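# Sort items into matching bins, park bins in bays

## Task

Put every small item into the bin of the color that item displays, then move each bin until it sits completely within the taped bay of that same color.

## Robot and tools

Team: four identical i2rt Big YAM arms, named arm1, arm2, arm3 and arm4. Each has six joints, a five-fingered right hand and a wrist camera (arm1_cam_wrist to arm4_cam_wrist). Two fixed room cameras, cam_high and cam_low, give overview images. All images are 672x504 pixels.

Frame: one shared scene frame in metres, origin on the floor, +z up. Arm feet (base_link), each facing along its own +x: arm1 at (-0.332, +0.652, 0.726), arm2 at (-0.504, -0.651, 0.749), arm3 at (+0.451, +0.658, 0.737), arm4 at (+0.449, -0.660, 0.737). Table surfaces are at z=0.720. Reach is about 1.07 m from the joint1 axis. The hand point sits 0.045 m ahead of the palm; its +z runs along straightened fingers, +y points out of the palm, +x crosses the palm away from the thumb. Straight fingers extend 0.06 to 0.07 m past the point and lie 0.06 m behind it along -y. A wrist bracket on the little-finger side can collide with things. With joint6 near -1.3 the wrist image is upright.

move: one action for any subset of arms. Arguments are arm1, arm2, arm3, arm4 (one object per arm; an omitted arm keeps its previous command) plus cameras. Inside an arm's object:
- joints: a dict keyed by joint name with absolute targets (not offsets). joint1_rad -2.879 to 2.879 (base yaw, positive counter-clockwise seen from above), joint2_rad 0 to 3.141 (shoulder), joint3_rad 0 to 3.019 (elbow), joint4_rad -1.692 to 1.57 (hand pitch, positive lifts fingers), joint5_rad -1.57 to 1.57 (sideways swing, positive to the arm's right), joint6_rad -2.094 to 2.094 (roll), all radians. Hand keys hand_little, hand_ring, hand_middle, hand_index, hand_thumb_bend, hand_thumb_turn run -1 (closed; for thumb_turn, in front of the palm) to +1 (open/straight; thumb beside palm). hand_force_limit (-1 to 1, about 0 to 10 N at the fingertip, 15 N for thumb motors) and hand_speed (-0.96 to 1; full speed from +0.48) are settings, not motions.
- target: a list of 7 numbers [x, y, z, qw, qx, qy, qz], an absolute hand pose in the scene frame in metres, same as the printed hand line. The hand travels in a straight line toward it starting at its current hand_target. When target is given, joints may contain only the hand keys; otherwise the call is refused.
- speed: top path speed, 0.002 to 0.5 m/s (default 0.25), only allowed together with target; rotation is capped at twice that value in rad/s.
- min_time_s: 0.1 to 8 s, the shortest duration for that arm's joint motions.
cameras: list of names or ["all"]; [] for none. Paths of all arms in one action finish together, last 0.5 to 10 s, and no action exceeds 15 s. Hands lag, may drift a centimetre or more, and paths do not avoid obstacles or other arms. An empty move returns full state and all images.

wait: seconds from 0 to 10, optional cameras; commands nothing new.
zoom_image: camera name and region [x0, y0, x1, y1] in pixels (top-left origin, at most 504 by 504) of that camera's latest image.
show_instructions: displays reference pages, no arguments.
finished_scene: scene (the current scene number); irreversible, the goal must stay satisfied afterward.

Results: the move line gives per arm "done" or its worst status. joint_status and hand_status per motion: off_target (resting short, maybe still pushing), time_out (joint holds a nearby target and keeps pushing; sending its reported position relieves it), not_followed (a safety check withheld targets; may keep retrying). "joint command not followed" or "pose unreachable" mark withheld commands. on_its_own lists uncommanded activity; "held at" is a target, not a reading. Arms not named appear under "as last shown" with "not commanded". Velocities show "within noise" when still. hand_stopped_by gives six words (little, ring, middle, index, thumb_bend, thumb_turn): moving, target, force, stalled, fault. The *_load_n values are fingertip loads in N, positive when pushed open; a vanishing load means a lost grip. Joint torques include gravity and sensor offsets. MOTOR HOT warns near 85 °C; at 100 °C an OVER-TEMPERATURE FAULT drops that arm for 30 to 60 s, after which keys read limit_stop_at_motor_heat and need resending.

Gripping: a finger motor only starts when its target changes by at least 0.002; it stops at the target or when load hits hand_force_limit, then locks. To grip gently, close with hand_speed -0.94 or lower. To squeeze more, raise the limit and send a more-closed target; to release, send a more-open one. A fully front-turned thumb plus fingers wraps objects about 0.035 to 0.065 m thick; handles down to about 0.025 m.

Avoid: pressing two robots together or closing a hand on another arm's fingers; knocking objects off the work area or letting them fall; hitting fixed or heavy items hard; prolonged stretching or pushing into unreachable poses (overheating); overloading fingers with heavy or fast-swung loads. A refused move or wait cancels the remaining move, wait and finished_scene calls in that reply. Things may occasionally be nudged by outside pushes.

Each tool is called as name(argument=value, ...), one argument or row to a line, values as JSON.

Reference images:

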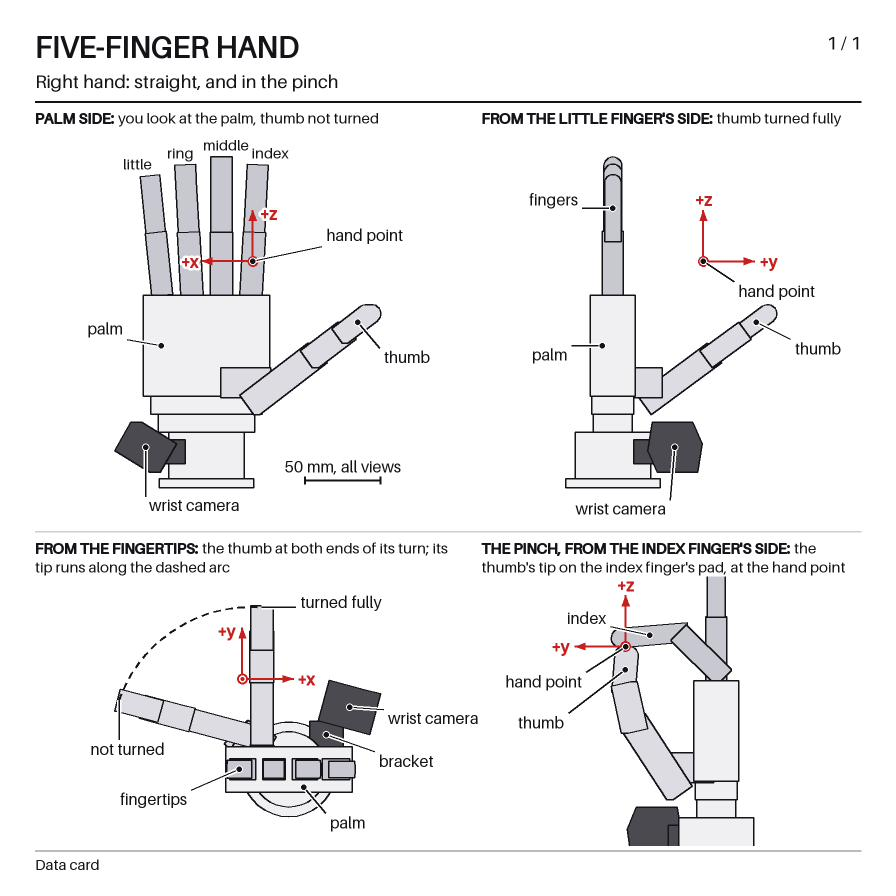

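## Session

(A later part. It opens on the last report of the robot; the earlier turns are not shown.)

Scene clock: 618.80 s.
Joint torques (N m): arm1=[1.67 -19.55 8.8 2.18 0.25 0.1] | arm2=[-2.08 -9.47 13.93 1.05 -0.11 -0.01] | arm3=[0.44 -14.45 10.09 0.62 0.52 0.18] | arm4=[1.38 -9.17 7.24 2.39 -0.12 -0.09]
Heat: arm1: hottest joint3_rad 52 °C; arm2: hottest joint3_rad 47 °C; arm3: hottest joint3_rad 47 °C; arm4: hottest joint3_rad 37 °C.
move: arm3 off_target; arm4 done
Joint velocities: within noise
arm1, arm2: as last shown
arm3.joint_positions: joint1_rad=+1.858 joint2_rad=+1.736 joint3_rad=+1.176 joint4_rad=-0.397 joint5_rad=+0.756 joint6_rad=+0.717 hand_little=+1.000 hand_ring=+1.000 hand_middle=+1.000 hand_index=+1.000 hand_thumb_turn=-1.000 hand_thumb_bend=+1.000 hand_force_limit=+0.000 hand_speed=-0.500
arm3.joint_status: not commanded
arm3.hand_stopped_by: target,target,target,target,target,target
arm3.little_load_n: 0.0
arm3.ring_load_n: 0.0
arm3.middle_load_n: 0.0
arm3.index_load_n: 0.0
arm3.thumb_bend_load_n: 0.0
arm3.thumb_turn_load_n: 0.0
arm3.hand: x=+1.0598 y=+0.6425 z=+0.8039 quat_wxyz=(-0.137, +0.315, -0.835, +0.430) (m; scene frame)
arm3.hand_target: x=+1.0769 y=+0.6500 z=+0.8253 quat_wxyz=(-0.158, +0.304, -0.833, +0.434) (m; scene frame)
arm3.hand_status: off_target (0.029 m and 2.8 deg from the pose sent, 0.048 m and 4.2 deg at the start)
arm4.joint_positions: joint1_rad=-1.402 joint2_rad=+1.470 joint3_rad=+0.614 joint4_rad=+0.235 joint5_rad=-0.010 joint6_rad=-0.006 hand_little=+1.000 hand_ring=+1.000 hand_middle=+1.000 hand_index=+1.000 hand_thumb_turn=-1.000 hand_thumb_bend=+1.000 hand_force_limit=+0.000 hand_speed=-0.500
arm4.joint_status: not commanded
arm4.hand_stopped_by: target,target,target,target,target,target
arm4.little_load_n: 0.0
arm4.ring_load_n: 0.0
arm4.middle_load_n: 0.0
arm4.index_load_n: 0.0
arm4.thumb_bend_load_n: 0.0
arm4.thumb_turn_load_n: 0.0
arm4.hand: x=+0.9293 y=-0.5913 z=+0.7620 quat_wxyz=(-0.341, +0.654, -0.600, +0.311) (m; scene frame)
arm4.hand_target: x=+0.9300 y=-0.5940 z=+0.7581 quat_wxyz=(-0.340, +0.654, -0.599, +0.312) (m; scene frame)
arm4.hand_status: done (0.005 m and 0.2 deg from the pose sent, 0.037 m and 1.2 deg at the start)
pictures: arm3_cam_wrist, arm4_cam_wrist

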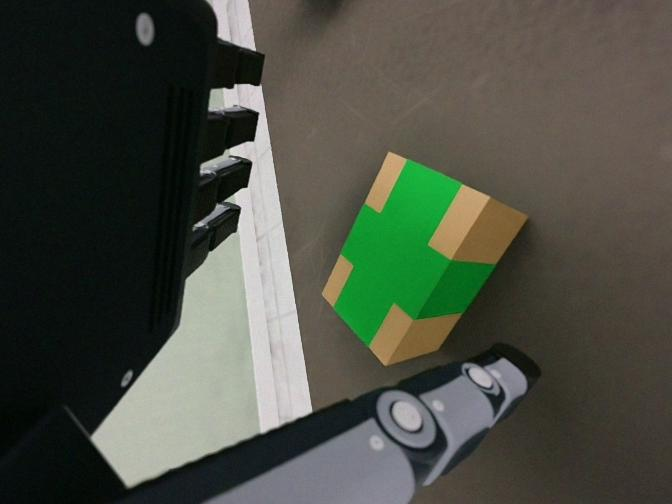

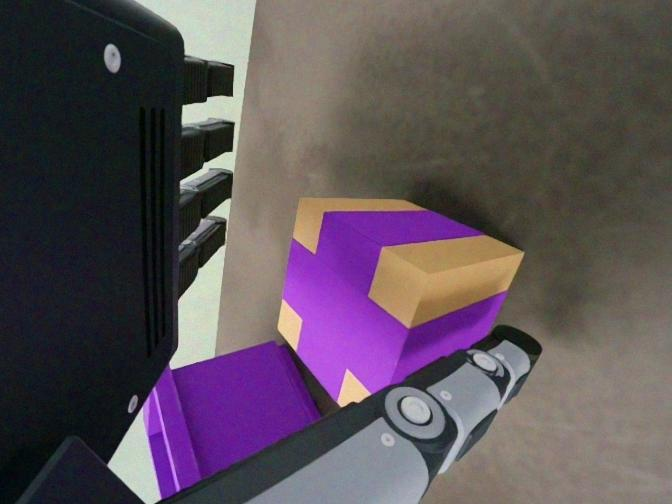

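move(
  arm3={"target": [1.088, 0.646, 0.80, 0.1465, -0.2814, 0.8411, -0.4379], "speed": 0.08},
  arm4={"joints": {"hand_index": -0.6, "hand_middle": -0.6, "hand_speed": -0.9, "hand_force_limit": -0.2}},
  arm1={"target": [-1.068, 0.41, 0.82, 0.2962, -0.5689, -0.6805, 0.3542], "speed": 0.06},
  cameras=["arm3_cam_wrist","arm4_cam_wrist","arm1_cam_wrist","cam_high"],
)

zoom_image(
  camera="arm3_cam_wrist",
  region=[320, 60, 672, 430],
)

Scene clock: 648.73 s.
Joint torques (N m): arm1=[1.49 -22.65 10.07 0.99 0.21 0.06] | arm2=[-1.96 -9.47 13.94 1.05 -0.11 -0.01] | arm3=[0.03 -13.63 9.99 0.51 0.51 0.2] | arm4=[1.38 -9.17 7.23 2.39 -0.13 -0.09]
Heat: arm1: hottest joint3_rad 52 °C; arm2: hottest joint3_rad 48 °C; arm3: hottest joint3_rad 47 °C; arm4: hottest joint3_rad 37 °C.
move: arm1 moving; arm3 moving; arm4 off_target
Joint velocities: within noise
arm1.joint_positions: joint1_rad=-1.406 joint2_rad=+2.026 joint3_rad=+1.536 joint4_rad=-0.192 joint5_rad=+0.093 joint6_rad=+0.072 hand_little=-0.507 hand_ring=-0.348 hand_middle=-0.263 hand_index=-0.310 hand_thumb_turn=-1.000 hand_thumb_bend=+0.300 hand_force_limit=+0.000 hand_speed=-0.900
arm1.joint_status: not commanded
arm1.hand_stopped_by: force,force,force,force,force,target
arm1.little_load_n: 2.5
arm1.ring_load_n: 2.0
arm1.middle_load_n: 5.0
arm1.index_load_n: 8.5
arm1.thumb_bend_load_n: 11.0
arm1.thumb_turn_load_n: 1.5
arm1.hand: x=-1.0557 y=+0.4203 z=+0.7834 quat_wxyz=(+0.284, -0.578, -0.688, +0.334) (m; scene frame)
arm1.hand_target: x=-1.0668 y=+0.4103 z=+0.8201 quat_wxyz=(+0.296, -0.569, -0.680, +0.354) (m; scene frame)
arm1.hand_status: moving (0.040 m and 3.0 deg from the pose sent, 0.037 m and 1.2 deg at the start)
arm2: as last shown
arm2.thumb_turn_load_n: -1.0
arm3.joint_positions: joint1_rad=+1.858 joint2_rad=+1.787 joint3_rad=+1.202 joint4_rad=-0.397 joint5_rad=+0.787 joint6_rad=+0.775 hand_little=+1.000 hand_ring=+1.000 hand_middle=+1.000 hand_index=+1.000 hand_thumb_turn=-1.000 hand_thumb_bend=+1.000 hand_force_limit=+0.000 hand_speed=-0.500
arm3.joint_status: not commanded
arm3.hand_stopped_by: target,target,target,target,target,target
arm3.little_load_n: 0.0
arm3.ring_load_n: 0.0
arm3.middle_load_n: 0.0
arm3.index_load_n: 0.0
arm3.thumb_bend_load_n: 0.0
arm3.thumb_turn_load_n: 0.0
arm3.hand: x=+1.0699 y=+0.6390 z=+0.7892 quat_wxyz=(-0.132, +0.290, -0.842, +0.436) (m; scene frame)
arm3.hand_target: x=+1.0871 y=+0.6461 z=+0.8002 quat_wxyz=(-0.147, +0.282, -0.841, +0.438) (m; scene frame)
arm3.hand_status: moving (0.022 m and 1.9 deg from the pose sent, 0.029 m and 4.1 deg at the start)
arm4.joint_positions: joint1_rad=-1.402 joint2_rad=+1.470 joint3_rad=+0.614 joint4_rad=+0.235 joint5_rad=-0.010 joint6_rad=-0.006 hand_little=+1.000 hand_ring=+1.000 hand_middle=-0.032 hand_index=-0.050 hand_thumb_turn=-1.000 hand_thumb_bend=+1.000 hand_force_limit=-0.200 hand_speed=-0.900
arm4.joint_status: hand_middle off_target (ended at -0.032, target -0.600); hand_index off_target (ended at -0.050, target -0.600); the others done
arm4.hand_stopped_by: target,target,force,force,target,target
arm4.little_load_n: 0.0
arm4.ring_load_n: 0.0
arm4.middle_load_n: 2.5
arm4.index_load_n: 7.0
arm4.thumb_bend_load_n: 1.0
arm4.thumb_turn_load_n: -2.0
arm4.hand: x=+0.9293 y=-0.5913 z=+0.7620 quat_wxyz=(-0.341, +0.654, -0.600, +0.311) (m; scene frame)
arm4.hand_target: x=+0.9300 y=-0.5940 z=+0.7582 quat_wxyz=(-0.340, +0.654, -0.599, +0.312) (m; scene frame)
arm4.hand_status: not commanded
pictures: arm1_cam_wrist, arm3_cam_wrist, arm4_cam_wrist, cam_high

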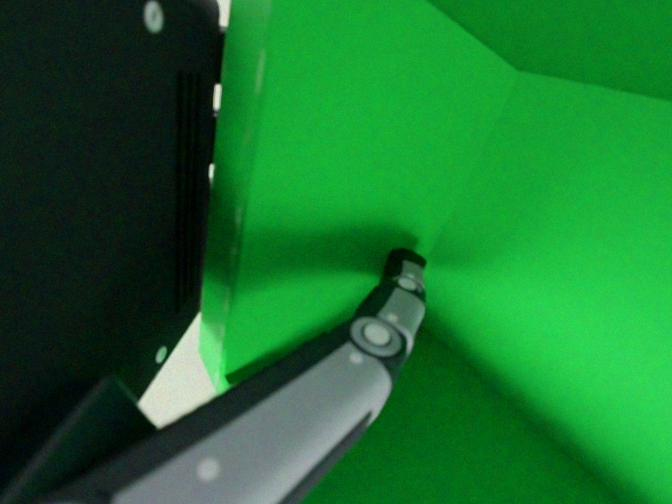

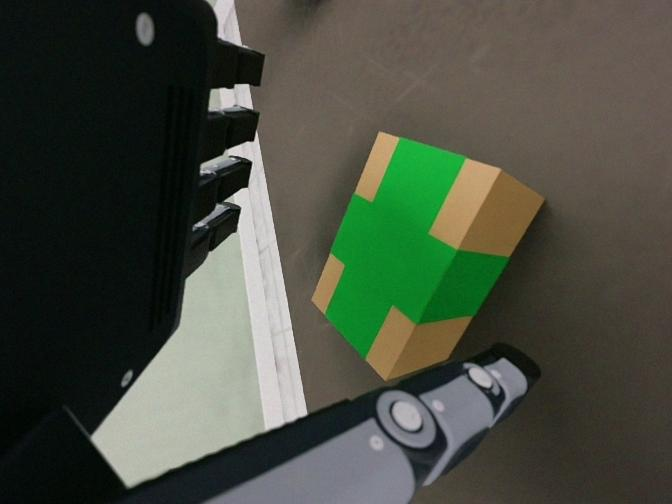

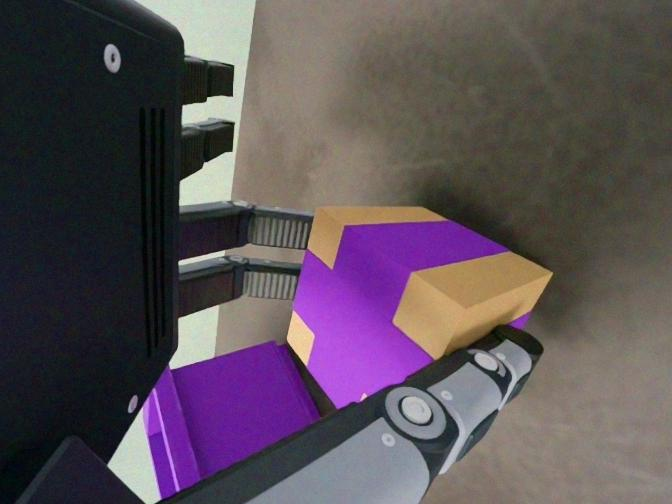

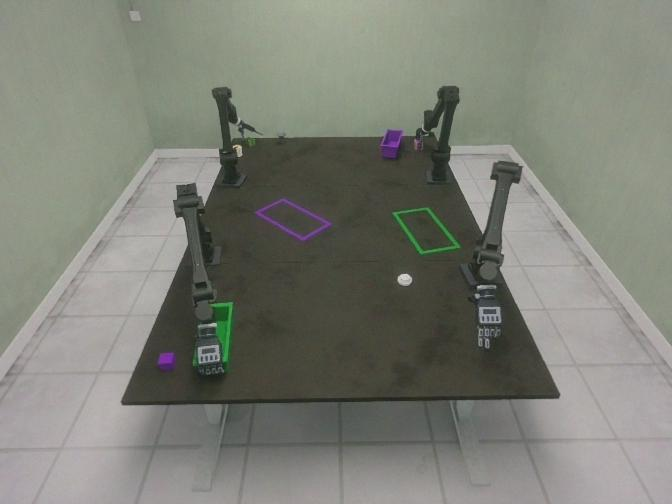

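Scaled by 1.362 from the camera's 672x504 image, which has a finer 960x720 frame.

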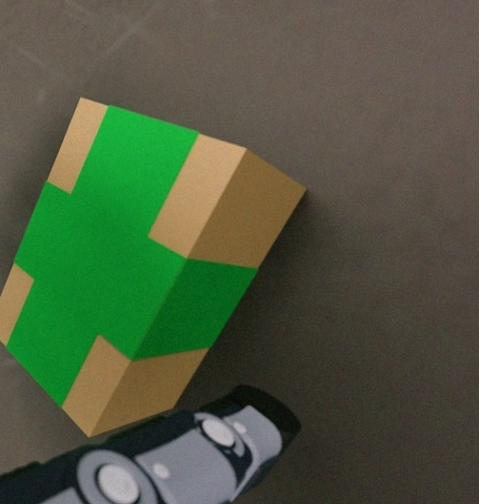

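move(
  cameras=["arm1_cam_wrist", "cam_high"],
)

Scene clock: 685.83 s.
Joint torques (N m): arm1=[1.38 -22.59 10.07 0.98 0.2 0.06] | arm2=[-2.08 -9.47 13.93 1.05 -0.1 -0.01] | arm3=[0.03 -13.74 9.98 0.43 0.49 0.17] | arm4=[1.38 -9.17 7.23 2.39 -0.13 -0.08]
Heat: arm1: hottest joint3_rad 53 °C; arm2: hottest joint3_rad 49 °C; arm3: hottest joint3_rad 50 °C; arm4: hottest joint3_rad 36 °C.
Joint velocities: within noise
arm1.joint_positions: joint1_rad=-1.406 joint2_rad=+2.026 joint3_rad=+1.536 joint4_rad=-0.192 joint5_rad=+0.093 joint6_rad=+0.072 hand_little=-0.507 hand_ring=-0.348 hand_middle=-0.263 hand_index=-0.310 hand_thumb_turn=-1.000 hand_thumb_bend=+0.300 hand_force_limit=+0.000 hand_speed=-0.900
arm1.joint_status: not commanded
arm1.hand_stopped_by: force,force,force,force,force,target
arm1.little_load_n: 3.0
arm1.ring_load_n: 2.0
arm1.middle_load_n: 5.0
arm1.index_load_n: 8.5
arm1.thumb_bend_load_n: 11.0
arm1.thumb_turn_load_n: 1.5
arm1.hand: x=-1.0557 y=+0.4203 z=+0.7834 quat_wxyz=(+0.284, -0.578, -0.688, +0.334) (m; scene frame)
arm1.hand_target: x=-1.0668 y=+0.4103 z=+0.8201 quat_wxyz=(+0.296, -0.569, -0.680, +0.354) (m; scene frame)
arm1.hand_status: off_target (0.040 m and 3.0 deg from the pose sent, 0.037 m and 1.2 deg at the start)
arm2.joint_positions: joint1_rad=+1.115 joint2_rad=+1.319 joint3_rad=+0.813 joint4_rad=-0.196 joint5_rad=-0.254 joint6_rad=-0.173 hand_little=+1.000 hand_ring=+1.000 hand_middle=-0.013 hand_index=-0.050 hand_thumb_turn=-1.000 hand_thumb_bend=+1.000 hand_force_limit=-0.200 hand_speed=-0.900
arm2.joint_status: not commanded
arm2.hand_stopped_by: target,target,force,force,target,target
arm2.little_load_n: 0.0
arm2.ring_load_n: 0.0
arm2.middle_load_n: 3.0
arm2.index_load_n: 6.0
arm2.thumb_bend_load_n: 0.5
arm2.thumb_turn_load_n: -0.5
arm2.hand: x=-0.9761 y=-0.5395 z=+0.8688 quat_wxyz=(-0.315, +0.660, +0.611, -0.304) (m; scene frame)
arm2.hand_target: x=-0.9935 y=-0.5336 z=+0.9002 quat_wxyz=(-0.338, +0.649, +0.605, -0.315) (m; scene frame)
arm2.hand_status: not commanded
arm3.joint_positions: joint1_rad=+1.858 joint2_rad=+1.787 joint3_rad=+1.202 joint4_rad=-0.397 joint5_rad=+0.787 joint6_rad=+0.775 hand_little=+1.000 hand_ring=+1.000 hand_middle=+1.000 hand_index=+1.000 hand_thumb_turn=-1.000 hand_thumb_bend=+1.000 hand_force_limit=+0.000 hand_speed=-0.500
arm3.joint_status: not commanded
arm3.hand_stopped_by: target,target,target,target,target,target
arm3.little_load_n: 0.0
arm3.ring_load_n: -0.5
arm3.middle_load_n: 0.0
arm3.index_load_n: -0.5
arm3.thumb_bend_load_n: 0.0
arm3.thumb_turn_load_n: 0.0
arm3.hand: x=+1.0699 y=+0.6390 z=+0.7892 quat_wxyz=(-0.132, +0.290, -0.842, +0.436) (m; scene frame)
arm3.hand_target: x=+1.0871 y=+0.6461 z=+0.8002 quat_wxyz=(-0.147, +0.282, -0.841, +0.438) (m; scene frame)
arm3.hand_status: off_target (0.022 m and 1.9 deg from the pose sent, 0.029 m and 4.1 deg at the start)
arm4.joint_positions: joint1_rad=-1.402 joint2_rad=+1.470 joint3_rad=+0.614 joint4_rad=+0.235 joint5_rad=-0.010 joint6_rad=-0.006 hand_little=+1.000 hand_ring=+1.000 hand_middle=-0.032 hand_index=-0.050 hand_thumb_turn=-1.000 hand_thumb_bend=+1.000 hand_force_limit=-0.200 hand_speed=-0.900
arm4.joint_status: hand_middle off_target (ended at -0.032, target -0.600); hand_index off_target (ended at -0.050, target -0.600); the others done
arm4.hand_stopped_by: target,target,force,force,target,target
arm4.little_load_n: 0.0
arm4.ring_load_n: 0.0
arm4.middle_load_n: 3.0
arm4.index_load_n: 6.5
arm4.thumb_bend_load_n: 1.0
arm4.thumb_turn_load_n: -2.0
arm4.hand: x=+0.9293 y=-0.5913 z=+0.7620 quat_wxyz=(-0.341, +0.654, -0.600, +0.311) (m; scene frame)
arm4.hand_target: x=+0.9300 y=-0.5940 z=+0.7582 quat_wxyz=(-0.340, +0.654, -0.599, +0.312) (m; scene frame)
arm4.hand_status: not commanded
pictures: arm1_cam_wrist, cam_high

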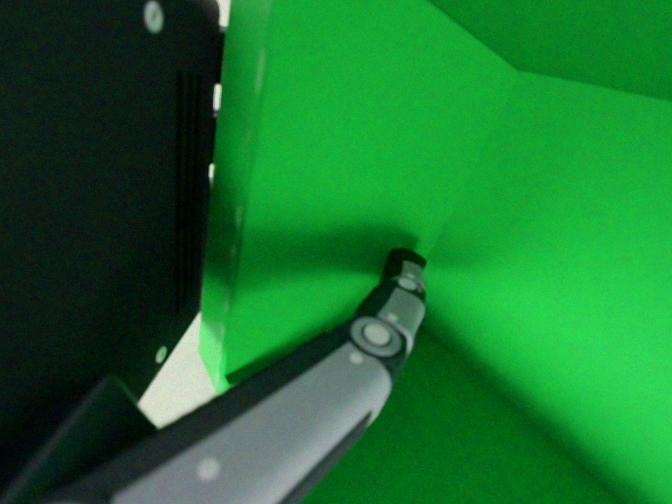

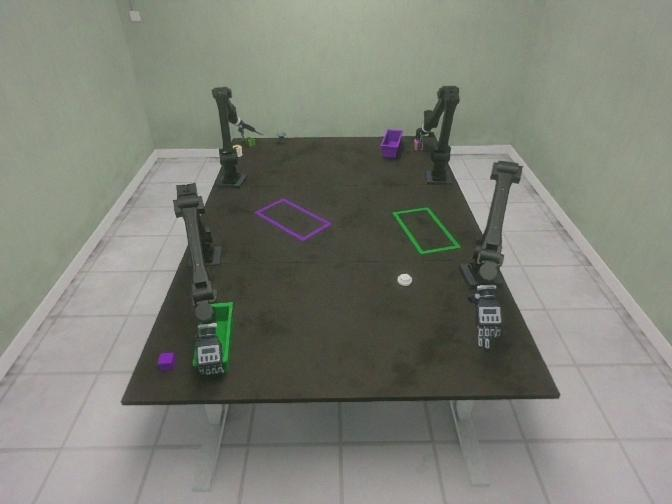

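move(
  arm1={"joints": {"joint1_rad": 0.0}, "min_time_s": 8},
  arm4={"target": [0.93, -0.592, 0.90, 0.3404, -0.6539, 0.5992, -0.3119], "speed": 0.08},
  cameras=["arm1_cam_wrist", "cam_high"],
)

Scene clock: 732.20 s.
Joint torques (N m): arm1=[1.73 -21.36 10.04 1.06 0.2 0.07] | arm2=[-2.08 -9.47 13.93 1.03 -0.1 -0.01] | arm3=[0.38 -13.39 10.03 0.55 0.52 0.14] | arm4=[1.73 -9.05 14.02 1.52 0.08 -0.05]
Heat: arm1: hottest joint3_rad 54 °C; arm2: hottest joint3_rad 50 °C; arm3: hottest joint3_rad 52 °C; arm4: hottest joint3_rad 37 °C.
move: arm1 done; arm4 moving
Joint velocities: arm1=[0.132 -0.015 -0.007 0.012 -0.022 -0.066] | arm2=[within noise] | arm3=[within noise] | arm4=[within noise]
arm1.joint_positions: joint1_rad=-0.023 joint2_rad=+2.010 joint3_rad=+1.536 joint4_rad=-0.194 joint5_rad=+0.093 joint6_rad=+0.072 hand_little=-0.507 hand_ring=-0.348 hand_middle=-0.263 hand_index=-0.310 hand_thumb_turn=-1.000 hand_thumb_bend=+0.301 hand_force_limit=+0.000 hand_speed=-0.900
arm1.joint_status: all done
arm1.hand_stopped_by: force,force,force,force,force,target
arm1.little_load_n: 4.5
arm1.ring_load_n: 2.5
arm1.middle_load_n: 5.0
arm1.index_load_n: 7.0
arm1.thumb_bend_load_n: 11.5
arm1.thumb_turn_load_n: 1.5
arm1.hand: x=-0.2390 y=-0.1038 z=+0.7823 quat_wxyz=(+0.011, -0.004, -0.899, +0.438) (m; scene frame)
arm1.hand_target: x=-0.2200 y=-0.1148 z=+0.8075 quat_wxyz=(+0.005, +0.005, -0.890, +0.455) (m; scene frame)
arm1.hand_status: not commanded
arm2, arm3: as last shown
arm2.middle_load_n: 3.5
arm2.thumb_turn_load_n: -1.0
arm3.ring_load_n: 0.0
arm3.index_load_n: 0.0
arm4.joint_positions: joint1_rad=-1.402 joint2_rad=+1.207 joint3_rad=+0.760 joint4_rad=-0.226 joint5_rad=-0.010 joint6_rad=-0.006 hand_little=+1.000 hand_ring=+1.000 hand_middle=-0.032 hand_index=-0.050 hand_thumb_turn=-1.000 hand_thumb_bend=+1.000 hand_force_limit=-0.200 hand_speed=-0.900
arm4.joint_status: not commanded
arm4.hand_stopped_by: target,target,force,force,target,target
arm4.little_load_n: 0.0
arm4.ring_load_n: 0.0
arm4.middle_load_n: 3.0
arm4.index_load_n: 7.0
arm4.thumb_bend_load_n: 1.5
arm4.thumb_turn_load_n: -2.0
arm4.hand: x=+0.9108 y=-0.5929 z=+0.8702 quat_wxyz=(-0.324, +0.663, -0.608, +0.295) (m; scene frame)
arm4.hand_target: x=+0.9286 y=-0.5922 z=+0.9004 quat_wxyz=(-0.341, +0.654, -0.599, +0.312) (m; scene frame)
arm4.hand_status: moving (0.035 m and 3.1 deg from the pose sent, 0.138 m and 0.2 deg at the start)
pictures: arm1_cam_wrist, cam_high

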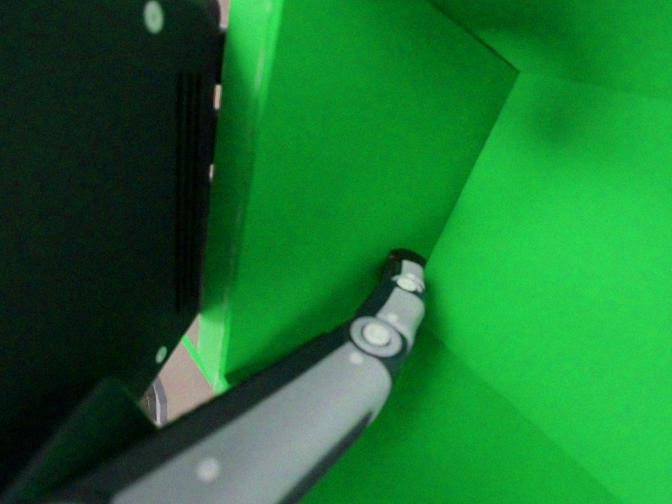

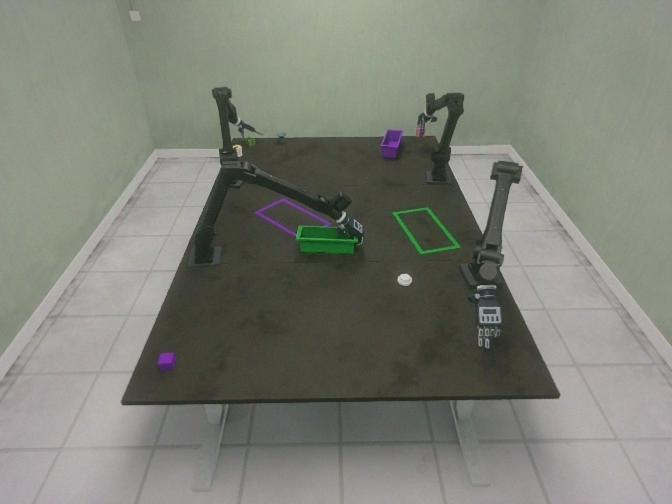

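move(
  arm1={"target": [-0.19, -0.19, 0.808, 0.0921, -0.1769, -0.8692, 0.4525], "speed": 0.08},
  cameras=["arm1_cam_wrist", "cam_high"],
)

Scene clock: 743.90 s.
Joint torques (N m): arm1=[1.32 -22.36 12.11 1.09 0.6 0.14] | arm2=[-2.02 -9.52 13.93 1.05 -0.11 0] | arm3=[0.26 -13.33 10.17 0.65 0.52 0.18] | arm4=[1.73 -9.05 14.02 1.51 0.07 -0.05]
Heat: arm1: hottest joint3_rad 54 °C; arm2: hottest joint3_rad 50 °C; arm3: hottest joint3_rad 52 °C; arm4: hottest joint3_rad 38 °C.
move: arm1 off_target
Joint velocities: within noise
arm1.joint_positions: joint1_rad=+0.086 joint2_rad=+2.206 joint3_rad=+1.901 joint4_rad=-0.449 joint5_rad=+0.480 joint6_rad=+0.394 hand_little=-0.506 hand_ring=-0.348 hand_middle=-0.263 hand_index=-0.310 hand_thumb_turn=-1.000 hand_thumb_bend=+0.301 hand_force_limit=+0.000 hand_speed=-0.900
arm1.joint_status: not commanded
arm1.hand_stopped_by: force,force,force,force,force,target
arm1.little_load_n: 4.0
arm1.ring_load_n: 1.0
arm1.middle_load_n: 3.5
arm1.index_load_n: 8.0
arm1.thumb_bend_load_n: 12.0
arm1.thumb_turn_load_n: 1.5
arm1.hand: x=-0.2016 y=-0.1717 z=+0.7884 quat_wxyz=(+0.100, -0.173, -0.878, +0.435) (m; scene frame)
arm1.hand_target: x=-0.1901 y=-0.1882 z=+0.8084 quat_wxyz=(+0.092, -0.177, -0.869, +0.453) (m; scene frame)
arm1.hand_status: off_target (0.029 m and 2.5 deg from the pose sent, 0.102 m and 22.2 deg at the start)
arm2, arm3, arm4: as last shown
arm2.index_load_n: 5.5
arm4.middle_load_n: 2.5
arm4.index_load_n: 6.5
arm4.thumb_bend_load_n: 1.0
pictures: arm1_cam_wrist, cam_high

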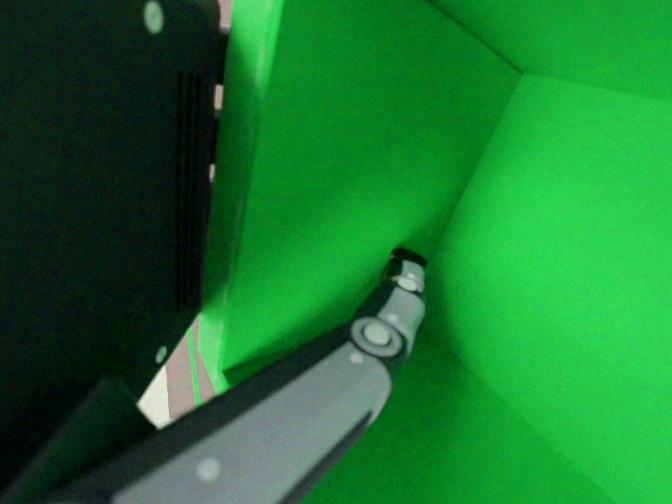

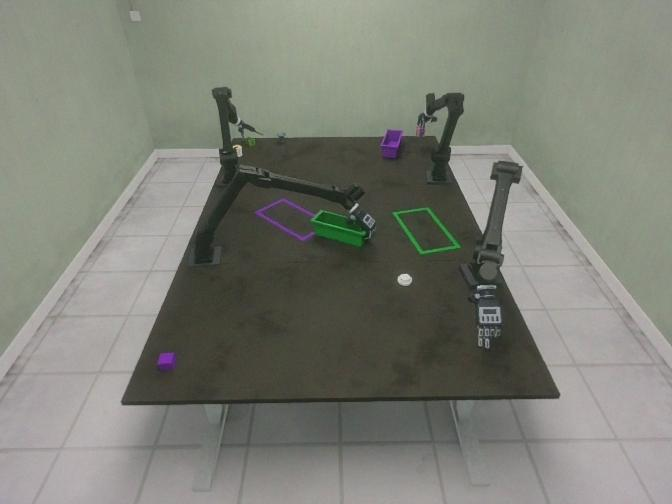

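zoom_image(
  camera="cam_high",
  region=[280, 190, 400, 260],
)

Scaled by 4.200 from the camera's 672x504 image, which has a finer 960x720 frame.

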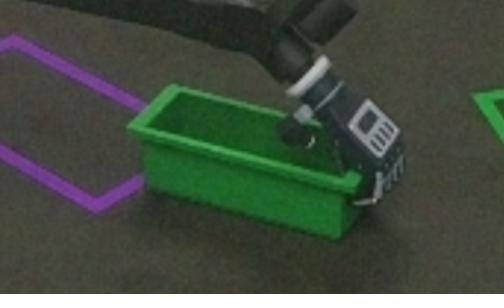

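move(
  arm1={"target": [-0.2016, -0.1717, 0.785, 0.0921, -0.1769, -0.8692, 0.4525], "speed": 0.08},
  arm3={"target": [1.103, 0.641, 0.798, -0.1465, 0.2814, -0.8411, 0.4379], "speed": 0.08},
  cameras=["arm3_cam_wrist"],
)

move(
  arm1={"joints": {"hand_index": 0.1, "hand_middle": 0.1, "hand_ring": 0.1, "hand_little": 0.1, "hand_thumb_bend": 1.0, "hand_speed": -0.6}},
)

Scene clock: 778.27 s.
Joint torques (N m): arm1=[0.56 -23.82 6.37 1.88 0.37 0.02] | arm2=[-2.08 -9.52 13.93 1.06 -0.1 -0.01] | arm3=[-0.91 -13.74 10.19 0.69 0.26 0.03] | arm4=[1.79 -9.05 14.02 1.52 0.07 -0.05]
Heat: arm1: hottest joint3_rad 58 °C; arm2: hottest joint3_rad 50 °C; arm3: hottest joint3_rad 52 °C; arm4: hottest joint3_rad 41 °C.
move: arm1 done; arm3 off_target
Joint velocities: within noise
arm1.joint_positions: joint1_rad=+0.086 joint2_rad=+2.197 joint3_rad=+1.859 joint4_rad=-0.376 joint5_rad=+0.479 joint6_rad=+0.399 hand_little=-0.506 hand_ring=-0.348 hand_middle=-0.264 hand_index=-0.310 hand_thumb_turn=-1.000 hand_thumb_bend=+0.301 hand_force_limit=+0.000 hand_speed=-0.900
arm1.joint_status: not commanded
arm1.hand_stopped_by: force,force,force,force,force,target
arm1.little_load_n: 7.0
arm1.ring_load_n: 0.0
arm1.middle_load_n: 0.5
arm1.index_load_n: 5.0
arm1.thumb_bend_load_n: 14.5
arm1.thumb_turn_load_n: 1.5
arm1.hand: x=-0.2007 y=-0.1740 z=+0.7859 quat_wxyz=(+0.092, -0.179, -0.869, +0.451) (m; scene frame)
arm1.hand_target: x=-0.2015 y=-0.1717 z=+0.7849 quat_wxyz=(+0.092, -0.177, -0.869, +0.452) (m; scene frame)
arm1.hand_status: done (0.003 m and 0.2 deg from the pose sent, 0.003 m and 2.5 deg at the start)
arm2, arm4: as last shown
arm2.index_load_n: 6.0
arm2.thumb_turn_load_n: -0.5
arm3.joint_positions: joint1_rad=+1.858 joint2_rad=+1.817 joint3_rad=+1.244 joint4_rad=-0.397 joint5_rad=+0.786 joint6_rad=+0.775 hand_little=+1.000 hand_ring=+1.000 hand_middle=+1.000 hand_index=+1.000 hand_thumb_turn=-1.000 hand_thumb_bend=+1.000 hand_force_limit=+0.000 hand_speed=-0.500
arm3.joint_status: not commanded
arm3.hand_stopped_by: target,target,target,target,target,target
arm3.little_load_n: 0.0
arm3.ring_load_n: -0.5
arm3.middle_load_n: 0.0
arm3.index_load_n: 0.0
arm3.thumb_bend_load_n: 0.0
arm3.thumb_turn_load_n: 0.0
arm3.hand: x=+1.0857 y=+0.6410 z=+0.7900 quat_wxyz=(-0.138, +0.287, -0.841, +0.437) (m; scene frame)
arm3.hand_target: x=+1.1023 y=+0.6410 z=+0.7983 quat_wxyz=(-0.147, +0.282, -0.841, +0.438) (m; scene frame)
arm3.hand_status: off_target (0.019 m and 1.2 deg from the pose sent, 0.034 m and 1.9 deg at the start)
arm4.index_load_n: 7.0
arm4.thumb_bend_load_n: 1.5
pictures: arm3_cam_wrist

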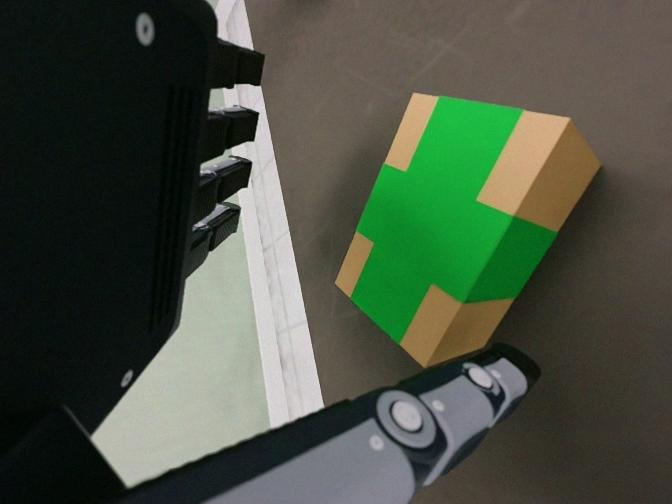

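Scene clock: 779.97 s.
Joint torques (N m): arm1=[0.5 -23.77 6.42 1.87 0.35 0.02] | arm2=[-2.08 -9.47 13.91 1.03 -0.11 0] | arm3=[-0.79 -13.27 10.04 0.55 0.32 0.06] | arm4=[1.79 -9.11 14.02 1.51 0.08 -0.05]
Heat: arm1: hottest joint3_rad 58 °C; arm2: hottest joint3_rad 50 °C; arm3: hottest joint3_rad 52 °C; arm4: hottest joint3_rad 41 °C.
move: arm1 done
Joint velocities: within noise
arm1.joint_positions: joint1_rad=+0.086 joint2_rad=+2.196 joint3_rad=+1.858 joint4_rad=-0.374 joint5_rad=+0.480 joint6_rad=+0.399 hand_little=+0.100 hand_ring=+0.100 hand_middle=+0.100 hand_index=+0.100 hand_thumb_turn=-1.000 hand_thumb_bend=+1.000 hand_force_limit=+0.000 hand_speed=-0.600
arm1.joint_status: all done
arm1.hand_stopped_by: target,target,target,target,target,target
arm1.little_load_n: 0.0
arm1.ring_load_n: 0.0
arm1.middle_load_n: 0.0
arm1.index_load_n: 0.0
arm1.thumb_bend_load_n: 0.0
arm1.thumb_turn_load_n: 0.0
arm1.hand: x=-0.2009 y=-0.1741 z=+0.7866 quat_wxyz=(+0.091, -0.179, -0.869, +0.452) (m; scene frame)
arm1.hand_target: x=-0.2016 y=-0.1717 z=+0.7848 quat_wxyz=(+0.092, -0.177, -0.869, +0.452) (m; scene frame)
arm1.hand_status: not commanded
arm2, arm3, arm4: as last shown
arm2.thumb_turn_load_n: -1.0
arm3.ring_load_n: 0.0
arm4.index_load_n: 6.5
arm4.thumb_bend_load_n: 1.0
pictures: none

move(
  arm1={"target": [-0.1985, -0.174, 0.94, 0.0921, -0.1769, -0.8692, 0.4525], "speed": 0.12},
  arm3={"target": [1.095, 0.636, 0.768, -0.1465, 0.2814, -0.8411, 0.4379], "speed": 0.06},
  cameras=["arm3_cam_wrist", "arm1_cam_wrist"],
)

Scene clock: 806.53 s.
Joint torques (N m): arm1=[0.56 -24.23 12.07 0.94 0.37 0.02] | arm2=[-2.02 -9.41 13.93 1.03 -0.1 -0.01] | arm3=[-1.08 -13.63 6.12 1.46 0.28 -0.05] | arm4=[1.79 -9.11 14.02 1.51 0.08 -0.05]
Heat: arm1: hottest joint3_rad 53 °C; arm2: hottest joint3_rad 51 °C; arm3: hottest joint3_rad 51 °C; arm4: hottest joint3_rad 42 °C.
move: arm1 off_target; arm3 off_target
Joint velocities: within noise
arm1.joint_positions: joint1_rad=+0.086 joint2_rad=+2.124 joint3_rad=+2.064 joint4_rad=-0.711 joint5_rad=+0.480 joint6_rad=+0.399 hand_little=+0.100 hand_ring=+0.100 hand_middle=+0.100 hand_index=+0.100 hand_thumb_turn=-1.000 hand_thumb_bend=+1.000 hand_force_limit=+0.000 hand_speed=-0.600
arm1.joint_status: not commanded
arm1.hand_stopped_by: target,target,target,target,target,target
arm1.little_load_n: 0.0
arm1.ring_load_n: 0.0
arm1.middle_load_n: 0.0
arm1.index_load_n: 0.0
arm1.thumb_bend_load_n: 0.0
arm1.thumb_turn_load_n: 0.0
arm1.hand: x=-0.2016 y=-0.1626 z=+0.8989 quat_wxyz=(+0.102, -0.174, -0.881, +0.428) (m; scene frame)
arm1.hand_target: x=-0.1989 y=-0.1720 z=+0.9399 quat_wxyz=(+0.092, -0.177, -0.869, +0.453) (m; scene frame)
arm1.hand_status: off_target (0.043 m and 3.4 deg from the pose sent, 0.153 m and 0.3 deg at the start)
arm2, arm4: as last shown
arm2.middle_load_n: 3.0
arm3.joint_positions: joint1_rad=+1.856 joint2_rad=+1.842 joint3_rad=+1.244 joint4_rad=-0.331 joint5_rad=+0.782 joint6_rad=+0.775 hand_little=+1.000 hand_ring=+1.000 hand_middle=+1.000 hand_index=+1.000 hand_thumb_turn=-1.000 hand_thumb_bend=+1.000 hand_force_limit=+0.000 hand_speed=-0.500
arm3.joint_status: not commanded
arm3.hand_stopped_by: target,target,target,target,target,target
arm3.little_load_n: 0.0
arm3.ring_load_n: 0.0
arm3.middle_load_n: 0.0
arm3.index_load_n: 0.0
arm3.thumb_bend_load_n: 0.0
arm3.thumb_turn_load_n: 0.0
arm3.hand: x=+1.0983 y=+0.6422 z=+0.7833 quat_wxyz=(-0.156, +0.278, -0.840, +0.439) (m; scene frame)
arm3.hand_target: x=+1.0946 y=+0.6361 z=+0.7682 quat_wxyz=(-0.146, +0.281, -0.841, +0.438) (m; scene frame)
arm3.hand_status: off_target (0.017 m and 1.2 deg from the pose sent, 0.024 m and 1.2 deg at the start)
arm4.middle_load_n: 3.0
arm4.index_load_n: 7.0
arm4.thumb_turn_load_n: -2.5
pictures: arm1_cam_wrist, arm3_cam_wrist

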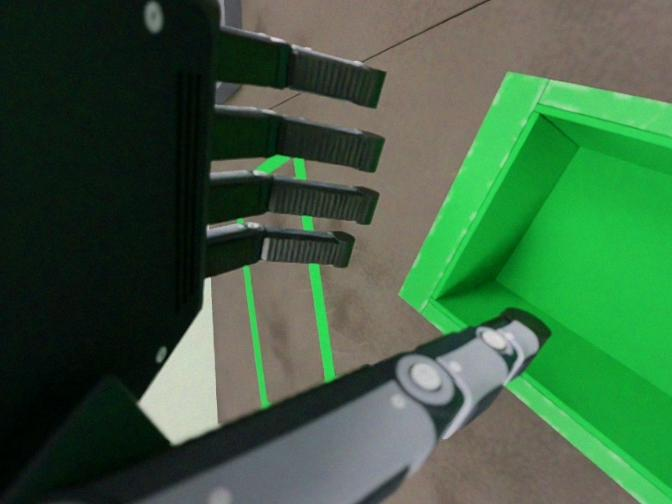

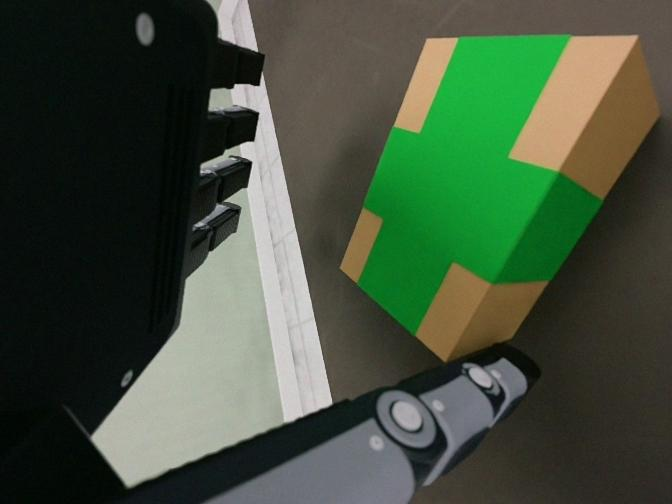

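move(
  arm1={"joints": {"joint1_rad": -1.683, "joint5_rad": 0.0, "joint6_rad": 0.0, "hand_index": 1.0, "hand_middle": 1.0, "hand_ring": 1.0, "hand_little": 1.0}, "min_time_s": 8},
  arm3={"target": [1.076, 0.626, 0.766, -0.1465, 0.2814, -0.8411, 0.4379], "speed": 0.06},
  cameras=["arm3_cam_wrist", "arm1_cam_wrist", "cam_high"],
)

Scene clock: 844.80 s.
Joint torques (N m): arm1=[1.08 -24.12 12.15 1.03 -0.03 -0.01] | arm2=[-2.08 -9.47 13.9 1.03 -0.11 -0.01] | arm3=[-1.08 -14.8 5.83 1.52 0.29 -0.07] | arm4=[1.79 -9.11 14.01 1.51 0.07 -0.05]
Heat: arm1: hottest joint3_rad 57 °C; arm2: hottest joint3_rad 51 °C; arm3: hottest joint3_rad 48 °C; arm4: hottest joint3_rad 43 °C.
move: arm1 done; arm3 moving
Joint velocities: arm1=[-0.181 -0.005 -0.012 0.002 -0.051 -0.066] | arm2=[within noise] | arm3=[within noise] | arm4=[within noise]
arm1.joint_positions: joint1_rad=-1.670 joint2_rad=+2.124 joint3_rad=+2.064 joint4_rad=-0.711 joint5_rad=+0.005 joint6_rad=+0.013 hand_little=+1.000 hand_ring=+1.000 hand_middle=+1.000 hand_index=+1.000 hand_thumb_turn=-1.000 hand_thumb_bend=+1.000 hand_force_limit=+0.000 hand_speed=-0.600
arm1.joint_status: all done
arm1.hand_stopped_by: target,target,target,target,target,target
arm1.little_load_n: 0.0
arm1.ring_load_n: 0.0
arm1.middle_load_n: 0.0
arm1.index_load_n: 0.0
arm1.thumb_bend_load_n: 0.0
arm1.thumb_turn_load_n: 0.0
arm1.hand: x=-1.1392 y=+0.6024 z=+0.9022 quat_wxyz=(+0.276, -0.646, -0.652, +0.284) (m; scene frame)
arm1.hand_target: x=-1.1494 y=+0.6128 z=+0.9425 quat_wxyz=(+0.298, -0.637, -0.644, +0.302) (m; scene frame)
arm1.hand_status: not commanded
arm2, arm4: as last shown
arm2.middle_load_n: 3.5
arm2.thumb_turn_load_n: -0.5
arm3.joint_positions: joint1_rad=+1.841 joint2_rad=+1.830 joint3_rad=+1.177 joint4_rad=-0.289 joint5_rad=+0.773 joint6_rad=+0.765 hand_little=+1.000 hand_ring=+1.000 hand_middle=+1.000 hand_index=+1.000 hand_thumb_turn=-1.000 hand_thumb_bend=+1.000 hand_force_limit=+0.000 hand_speed=-0.500
arm3.joint_status: not commanded
arm3.hand_stopped_by: target,target,target,target,target,target
arm3.little_load_n: 0.0
arm3.ring_load_n: 0.0
arm3.middle_load_n: 0.0
arm3.index_load_n: 0.0
arm3.thumb_bend_load_n: 0.0
arm3.thumb_turn_load_n: 0.0
arm3.hand: x=+1.0786 y=+0.6320 z=+0.7656 quat_wxyz=(-0.147, +0.281, -0.842, +0.437) (m; scene frame)
arm3.hand_target: x=+1.0761 y=+0.6260 z=+0.7661 quat_wxyz=(-0.146, +0.281, -0.841, +0.438) (m; scene frame)
arm3.hand_status: moving (0.007 m and 0.2 deg from the pose sent, 0.033 m and 1.2 deg at the start)
arm4.middle_load_n: 2.5
arm4.index_load_n: 6.5
arm4.thumb_turn_load_n: -2.0
pictures: arm1_cam_wrist, arm3_cam_wrist, cam_high

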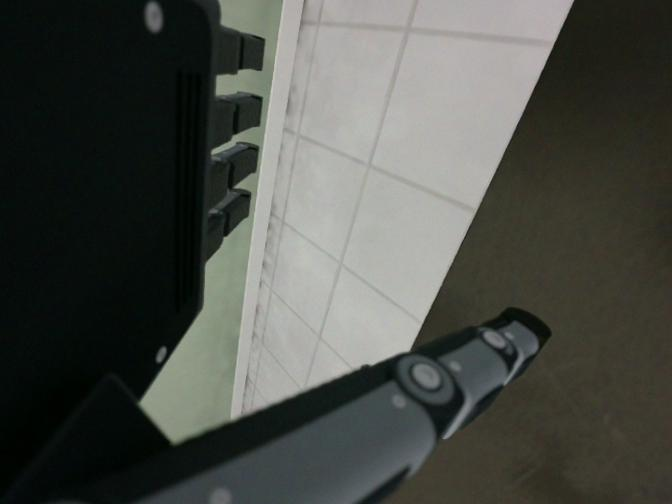

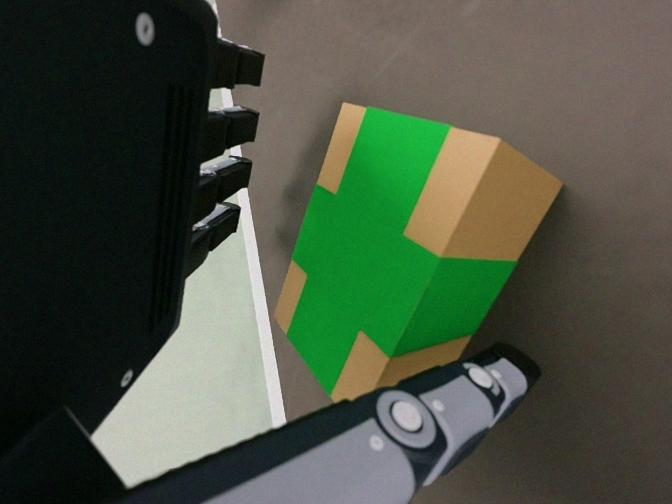

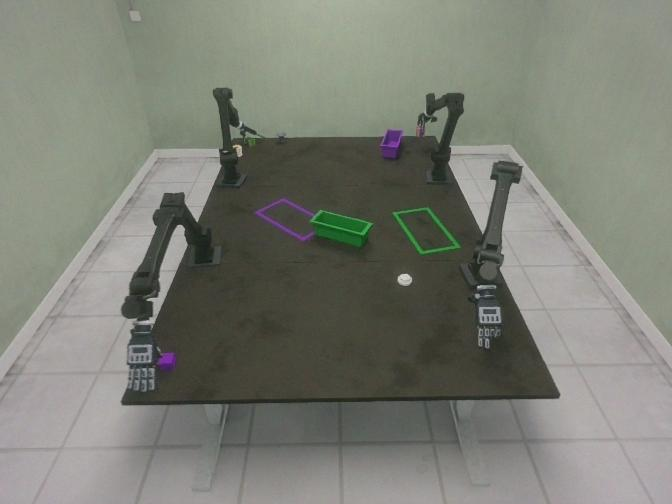

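move(
  arm3={"target": [1.076, 0.629, 0.756, -0.1465, 0.2814, -0.8411, 0.4379], "speed": 0.04},
  arm1={"target": [-0.965, 0.640, 0.86, 0.3266, -0.6274, -0.6267, 0.3261], "speed": 0.12},
  cameras=["arm3_cam_wrist", "arm1_cam_wrist"],
)

Scene clock: 862.23 s.
Joint torques (N m): arm1=[0.09 -17.32 6.83 2.39 -0.02 -0.01] | arm2=[-2.02 -9.47 13.91 1.03 -0.11 0] | arm3=[-0.73 -14.1 5.82 1.46 0.4 -0.02] | arm4=[1.79 -9.05 14.02 1.52 0.07 -0.05]
Heat: arm1: hottest joint3_rad 58 °C; arm2: hottest joint3_rad 51 °C; arm3: hottest joint3_rad 47 °C; arm4: hottest joint3_rad 44 °C.
move: arm1 off_target; arm3 off_target
Joint velocities: within noise
arm1.joint_positions: joint1_rad=-1.719 joint2_rad=+1.654 joint3_rad=+1.165 joint4_rad=-0.172 joint5_rad=-0.024 joint6_rad=-0.014 hand_little=+1.000 hand_ring=+1.000 hand_middle=+1.000 hand_index=+1.000 hand_thumb_turn=-1.000 hand_thumb_bend=+1.000 hand_force_limit=+0.000 hand_speed=-0.600
arm1.joint_status: not commanded
arm1.hand_stopped_by: target,target,target,target,target,target
arm1.little_load_n: 0.0
arm1.ring_load_n: 0.0
arm1.middle_load_n: 0.0
arm1.index_load_n: 0.0
arm1.thumb_bend_load_n: 0.0
arm1.thumb_turn_load_n: 0.0
arm1.hand: x=-0.9632 y=+0.6340 z=+0.8462 quat_wxyz=(+0.314, -0.633, -0.633, +0.317) (m; scene frame)
arm1.hand_target: x=-0.9650 y=+0.6400 z=+0.8600 quat_wxyz=(+0.327, -0.628, -0.627, +0.326) (m; scene frame)
arm1.hand_status: off_target (0.015 m and 2.0 deg from the pose sent, 0.183 m and 8.4 deg at the start)
arm2, arm4: as last shown
arm2.thumb_turn_load_n: -1.0
arm3.joint_positions: joint1_rad=+1.841 joint2_rad=+1.830 joint3_rad=+1.171 joint4_rad=-0.270 joint5_rad=+0.773 joint6_rad=+0.764 hand_little=+1.000 hand_ring=+1.000 hand_middle=+1.000 hand_index=+1.000 hand_thumb_turn=-1.000 hand_thumb_bend=+1.000 hand_force_limit=+0.000 hand_speed=-0.500
arm3.joint_status: not commanded
arm3.hand_stopped_by: target,target,target,target,target,target
arm3.little_load_n: 0.0
arm3.ring_load_n: 0.0
arm3.middle_load_n: 0.0
arm3.index_load_n: 0.0
arm3.thumb_bend_load_n: 0.0
arm3.thumb_turn_load_n: -0.5
arm3.hand: x=+1.0798 y=+0.6321 z=+0.7654 quat_wxyz=(-0.152, +0.278, -0.841, +0.438) (m; scene frame)
arm3.hand_target: x=+1.0759 y=+0.6289 z=+0.7561 quat_wxyz=(-0.146, +0.281, -0.841, +0.438) (m; scene frame)
arm3.hand_status: off_target (0.011 m and 0.8 deg from the pose sent, 0.010 m and 0.2 deg at the start)
arm4.middle_load_n: 3.0
arm4.index_load_n: 7.0
pictures: arm1_cam_wrist, arm3_cam_wrist

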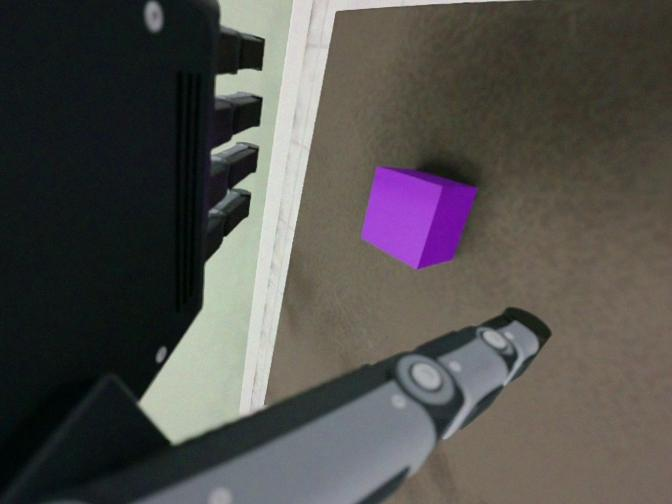

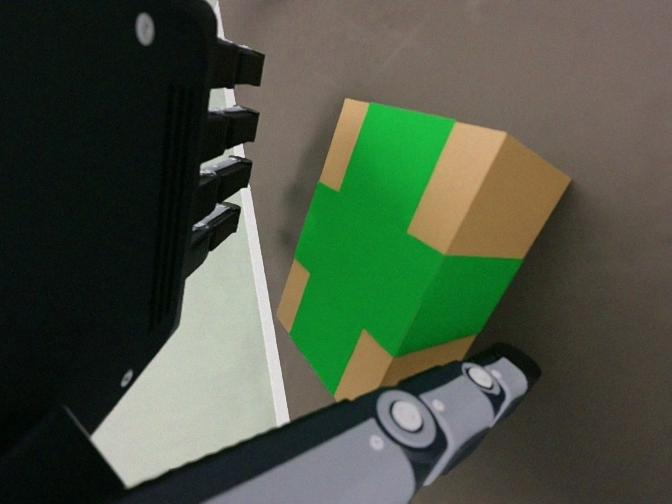

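move(
  arm3={"target": [1.074, 0.628, 0.742, -0.1465, 0.2814, -0.8411, 0.4379], "speed": 0.04},
  arm1={"target": [-1.023, 0.613, 0.835, 0.3029, -0.5819, -0.6695, 0.3485], "speed": 0.12},
  cameras=["arm3_cam_wrist", "arm1_cam_wrist"],
)

Scene clock: 892.13 s.
Joint torques (N m): arm1=[1.73 -16.15 10.85 2.06 -0.08 -0.01] | arm2=[-2.08 -9.52 13.9 1.07 -0.1 0] | arm3=[-0.73 -12.63 5.29 1.55 0.32 0.04] | arm4=[1.79 -9.11 14.04 1.51 0.08 -0.06]
Heat: arm1: hottest joint3_rad 52 °C; arm2: hottest joint3_rad 51 °C; arm3: hottest joint3_rad 46 °C; arm4: hottest joint3_rad 44 °C.
move: arm1 off_target; arm3 off_target
Joint velocities: within noise
arm1.joint_positions: joint1_rad=-1.718 joint2_rad=+1.789 joint3_rad=+1.272 joint4_rad=-0.158 joint5_rad=-0.123 joint6_rad=-0.082 hand_little=+1.000 hand_ring=+1.000 hand_middle=+1.000 hand_index=+1.000 hand_thumb_turn=-1.000 hand_thumb_bend=+1.000 hand_force_limit=+0.000 hand_speed=-0.600
arm1.joint_status: not commanded
arm1.hand_stopped_by: target,target,target,target,target,target
arm1.little_load_n: 0.0
arm1.ring_load_n: 0.0
arm1.middle_load_n: 0.0
arm1.index_load_n: 0.0
arm1.thumb_bend_load_n: 0.0
arm1.thumb_turn_load_n: 0.0
arm1.hand: x=-1.0005 y=+0.6192 z=+0.8190 quat_wxyz=(+0.289, -0.596, -0.671, +0.335) (m; scene frame)
arm1.hand_target: x=-1.0214 y=+0.6129 z=+0.8355 quat_wxyz=(+0.303, -0.582, -0.669, +0.349) (m; scene frame)
arm1.hand_status: off_target (0.028 m and 2.8 deg from the pose sent, 0.064 m and 8.2 deg at the start)
arm2.joint_positions: joint1_rad=+1.115 joint2_rad=+1.319 joint3_rad=+0.813 joint4_rad=-0.196 joint5_rad=-0.254 joint6_rad=-0.173 hand_little=+1.000 hand_ring=+1.000 hand_middle=-0.013 hand_index=-0.050 hand_thumb_turn=-1.000 hand_thumb_bend=+1.000 hand_force_limit=-0.200 hand_speed=-0.900
arm2.joint_status: not commanded
arm2.hand_stopped_by: target,target,force,force,target,target
arm2.little_load_n: 0.0
arm2.ring_load_n: 0.0
arm2.middle_load_n: 3.0
arm2.index_load_n: 6.0
arm2.thumb_bend_load_n: 0.5
arm2.thumb_turn_load_n: -0.5
arm2.hand: x=-0.9761 y=-0.5395 z=+0.8688 quat_wxyz=(-0.315, +0.660, +0.611, -0.304) (m; scene frame)
arm2.hand_target: x=-0.9935 y=-0.5336 z=+0.9002 quat_wxyz=(-0.338, +0.649, +0.605, -0.315) (m; scene frame)
arm2.hand_status: not commanded
arm3.joint_positions: joint1_rad=+1.841 joint2_rad=+1.829 joint3_rad=+1.158 joint4_rad=-0.236 joint5_rad=+0.774 joint6_rad=+0.756 hand_little=+1.000 hand_ring=+1.000 hand_middle=+1.000 hand_index=+1.000 hand_thumb_turn=-1.000 hand_thumb_bend=+1.000 hand_force_limit=+0.000 hand_speed=-0.500
arm3.joint_status: not commanded
arm3.hand_stopped_by: target,target,target,target,target,target
arm3.little_load_n: 0.0
arm3.ring_load_n: 0.0
arm3.middle_load_n: 0.0
arm3.index_load_n: 0.0
arm3.thumb_bend_load_n: 0.5
arm3.thumb_turn_load_n: -3.5
arm3.hand: x=+1.0811 y=+0.6320 z=+0.7649 quat_wxyz=(-0.160, +0.276, -0.839, +0.441) (m; scene frame)
arm3.hand_target: x=+1.0732 y=+0.6280 z=+0.7425 quat_wxyz=(-0.146, +0.281, -0.841, +0.438) (m; scene frame)
arm3.hand_status: off_target (0.024 m and 1.7 deg from the pose sent, 0.025 m and 0.8 deg at the start)
arm4: as last shown
arm4.thumb_bend_load_n: 1.5
pictures: arm1_cam_wrist, arm3_cam_wrist

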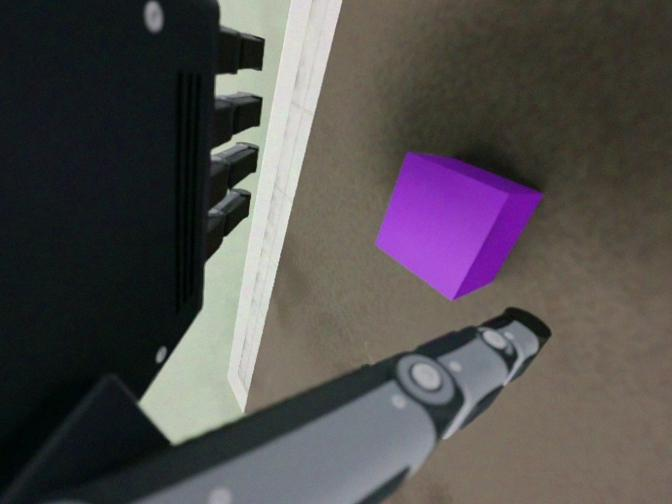

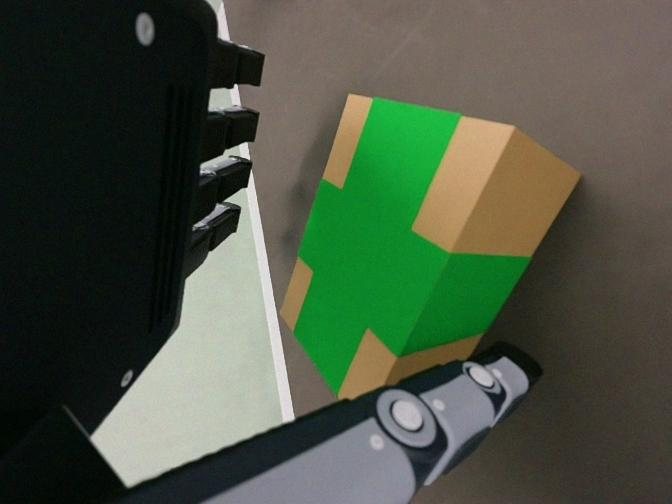

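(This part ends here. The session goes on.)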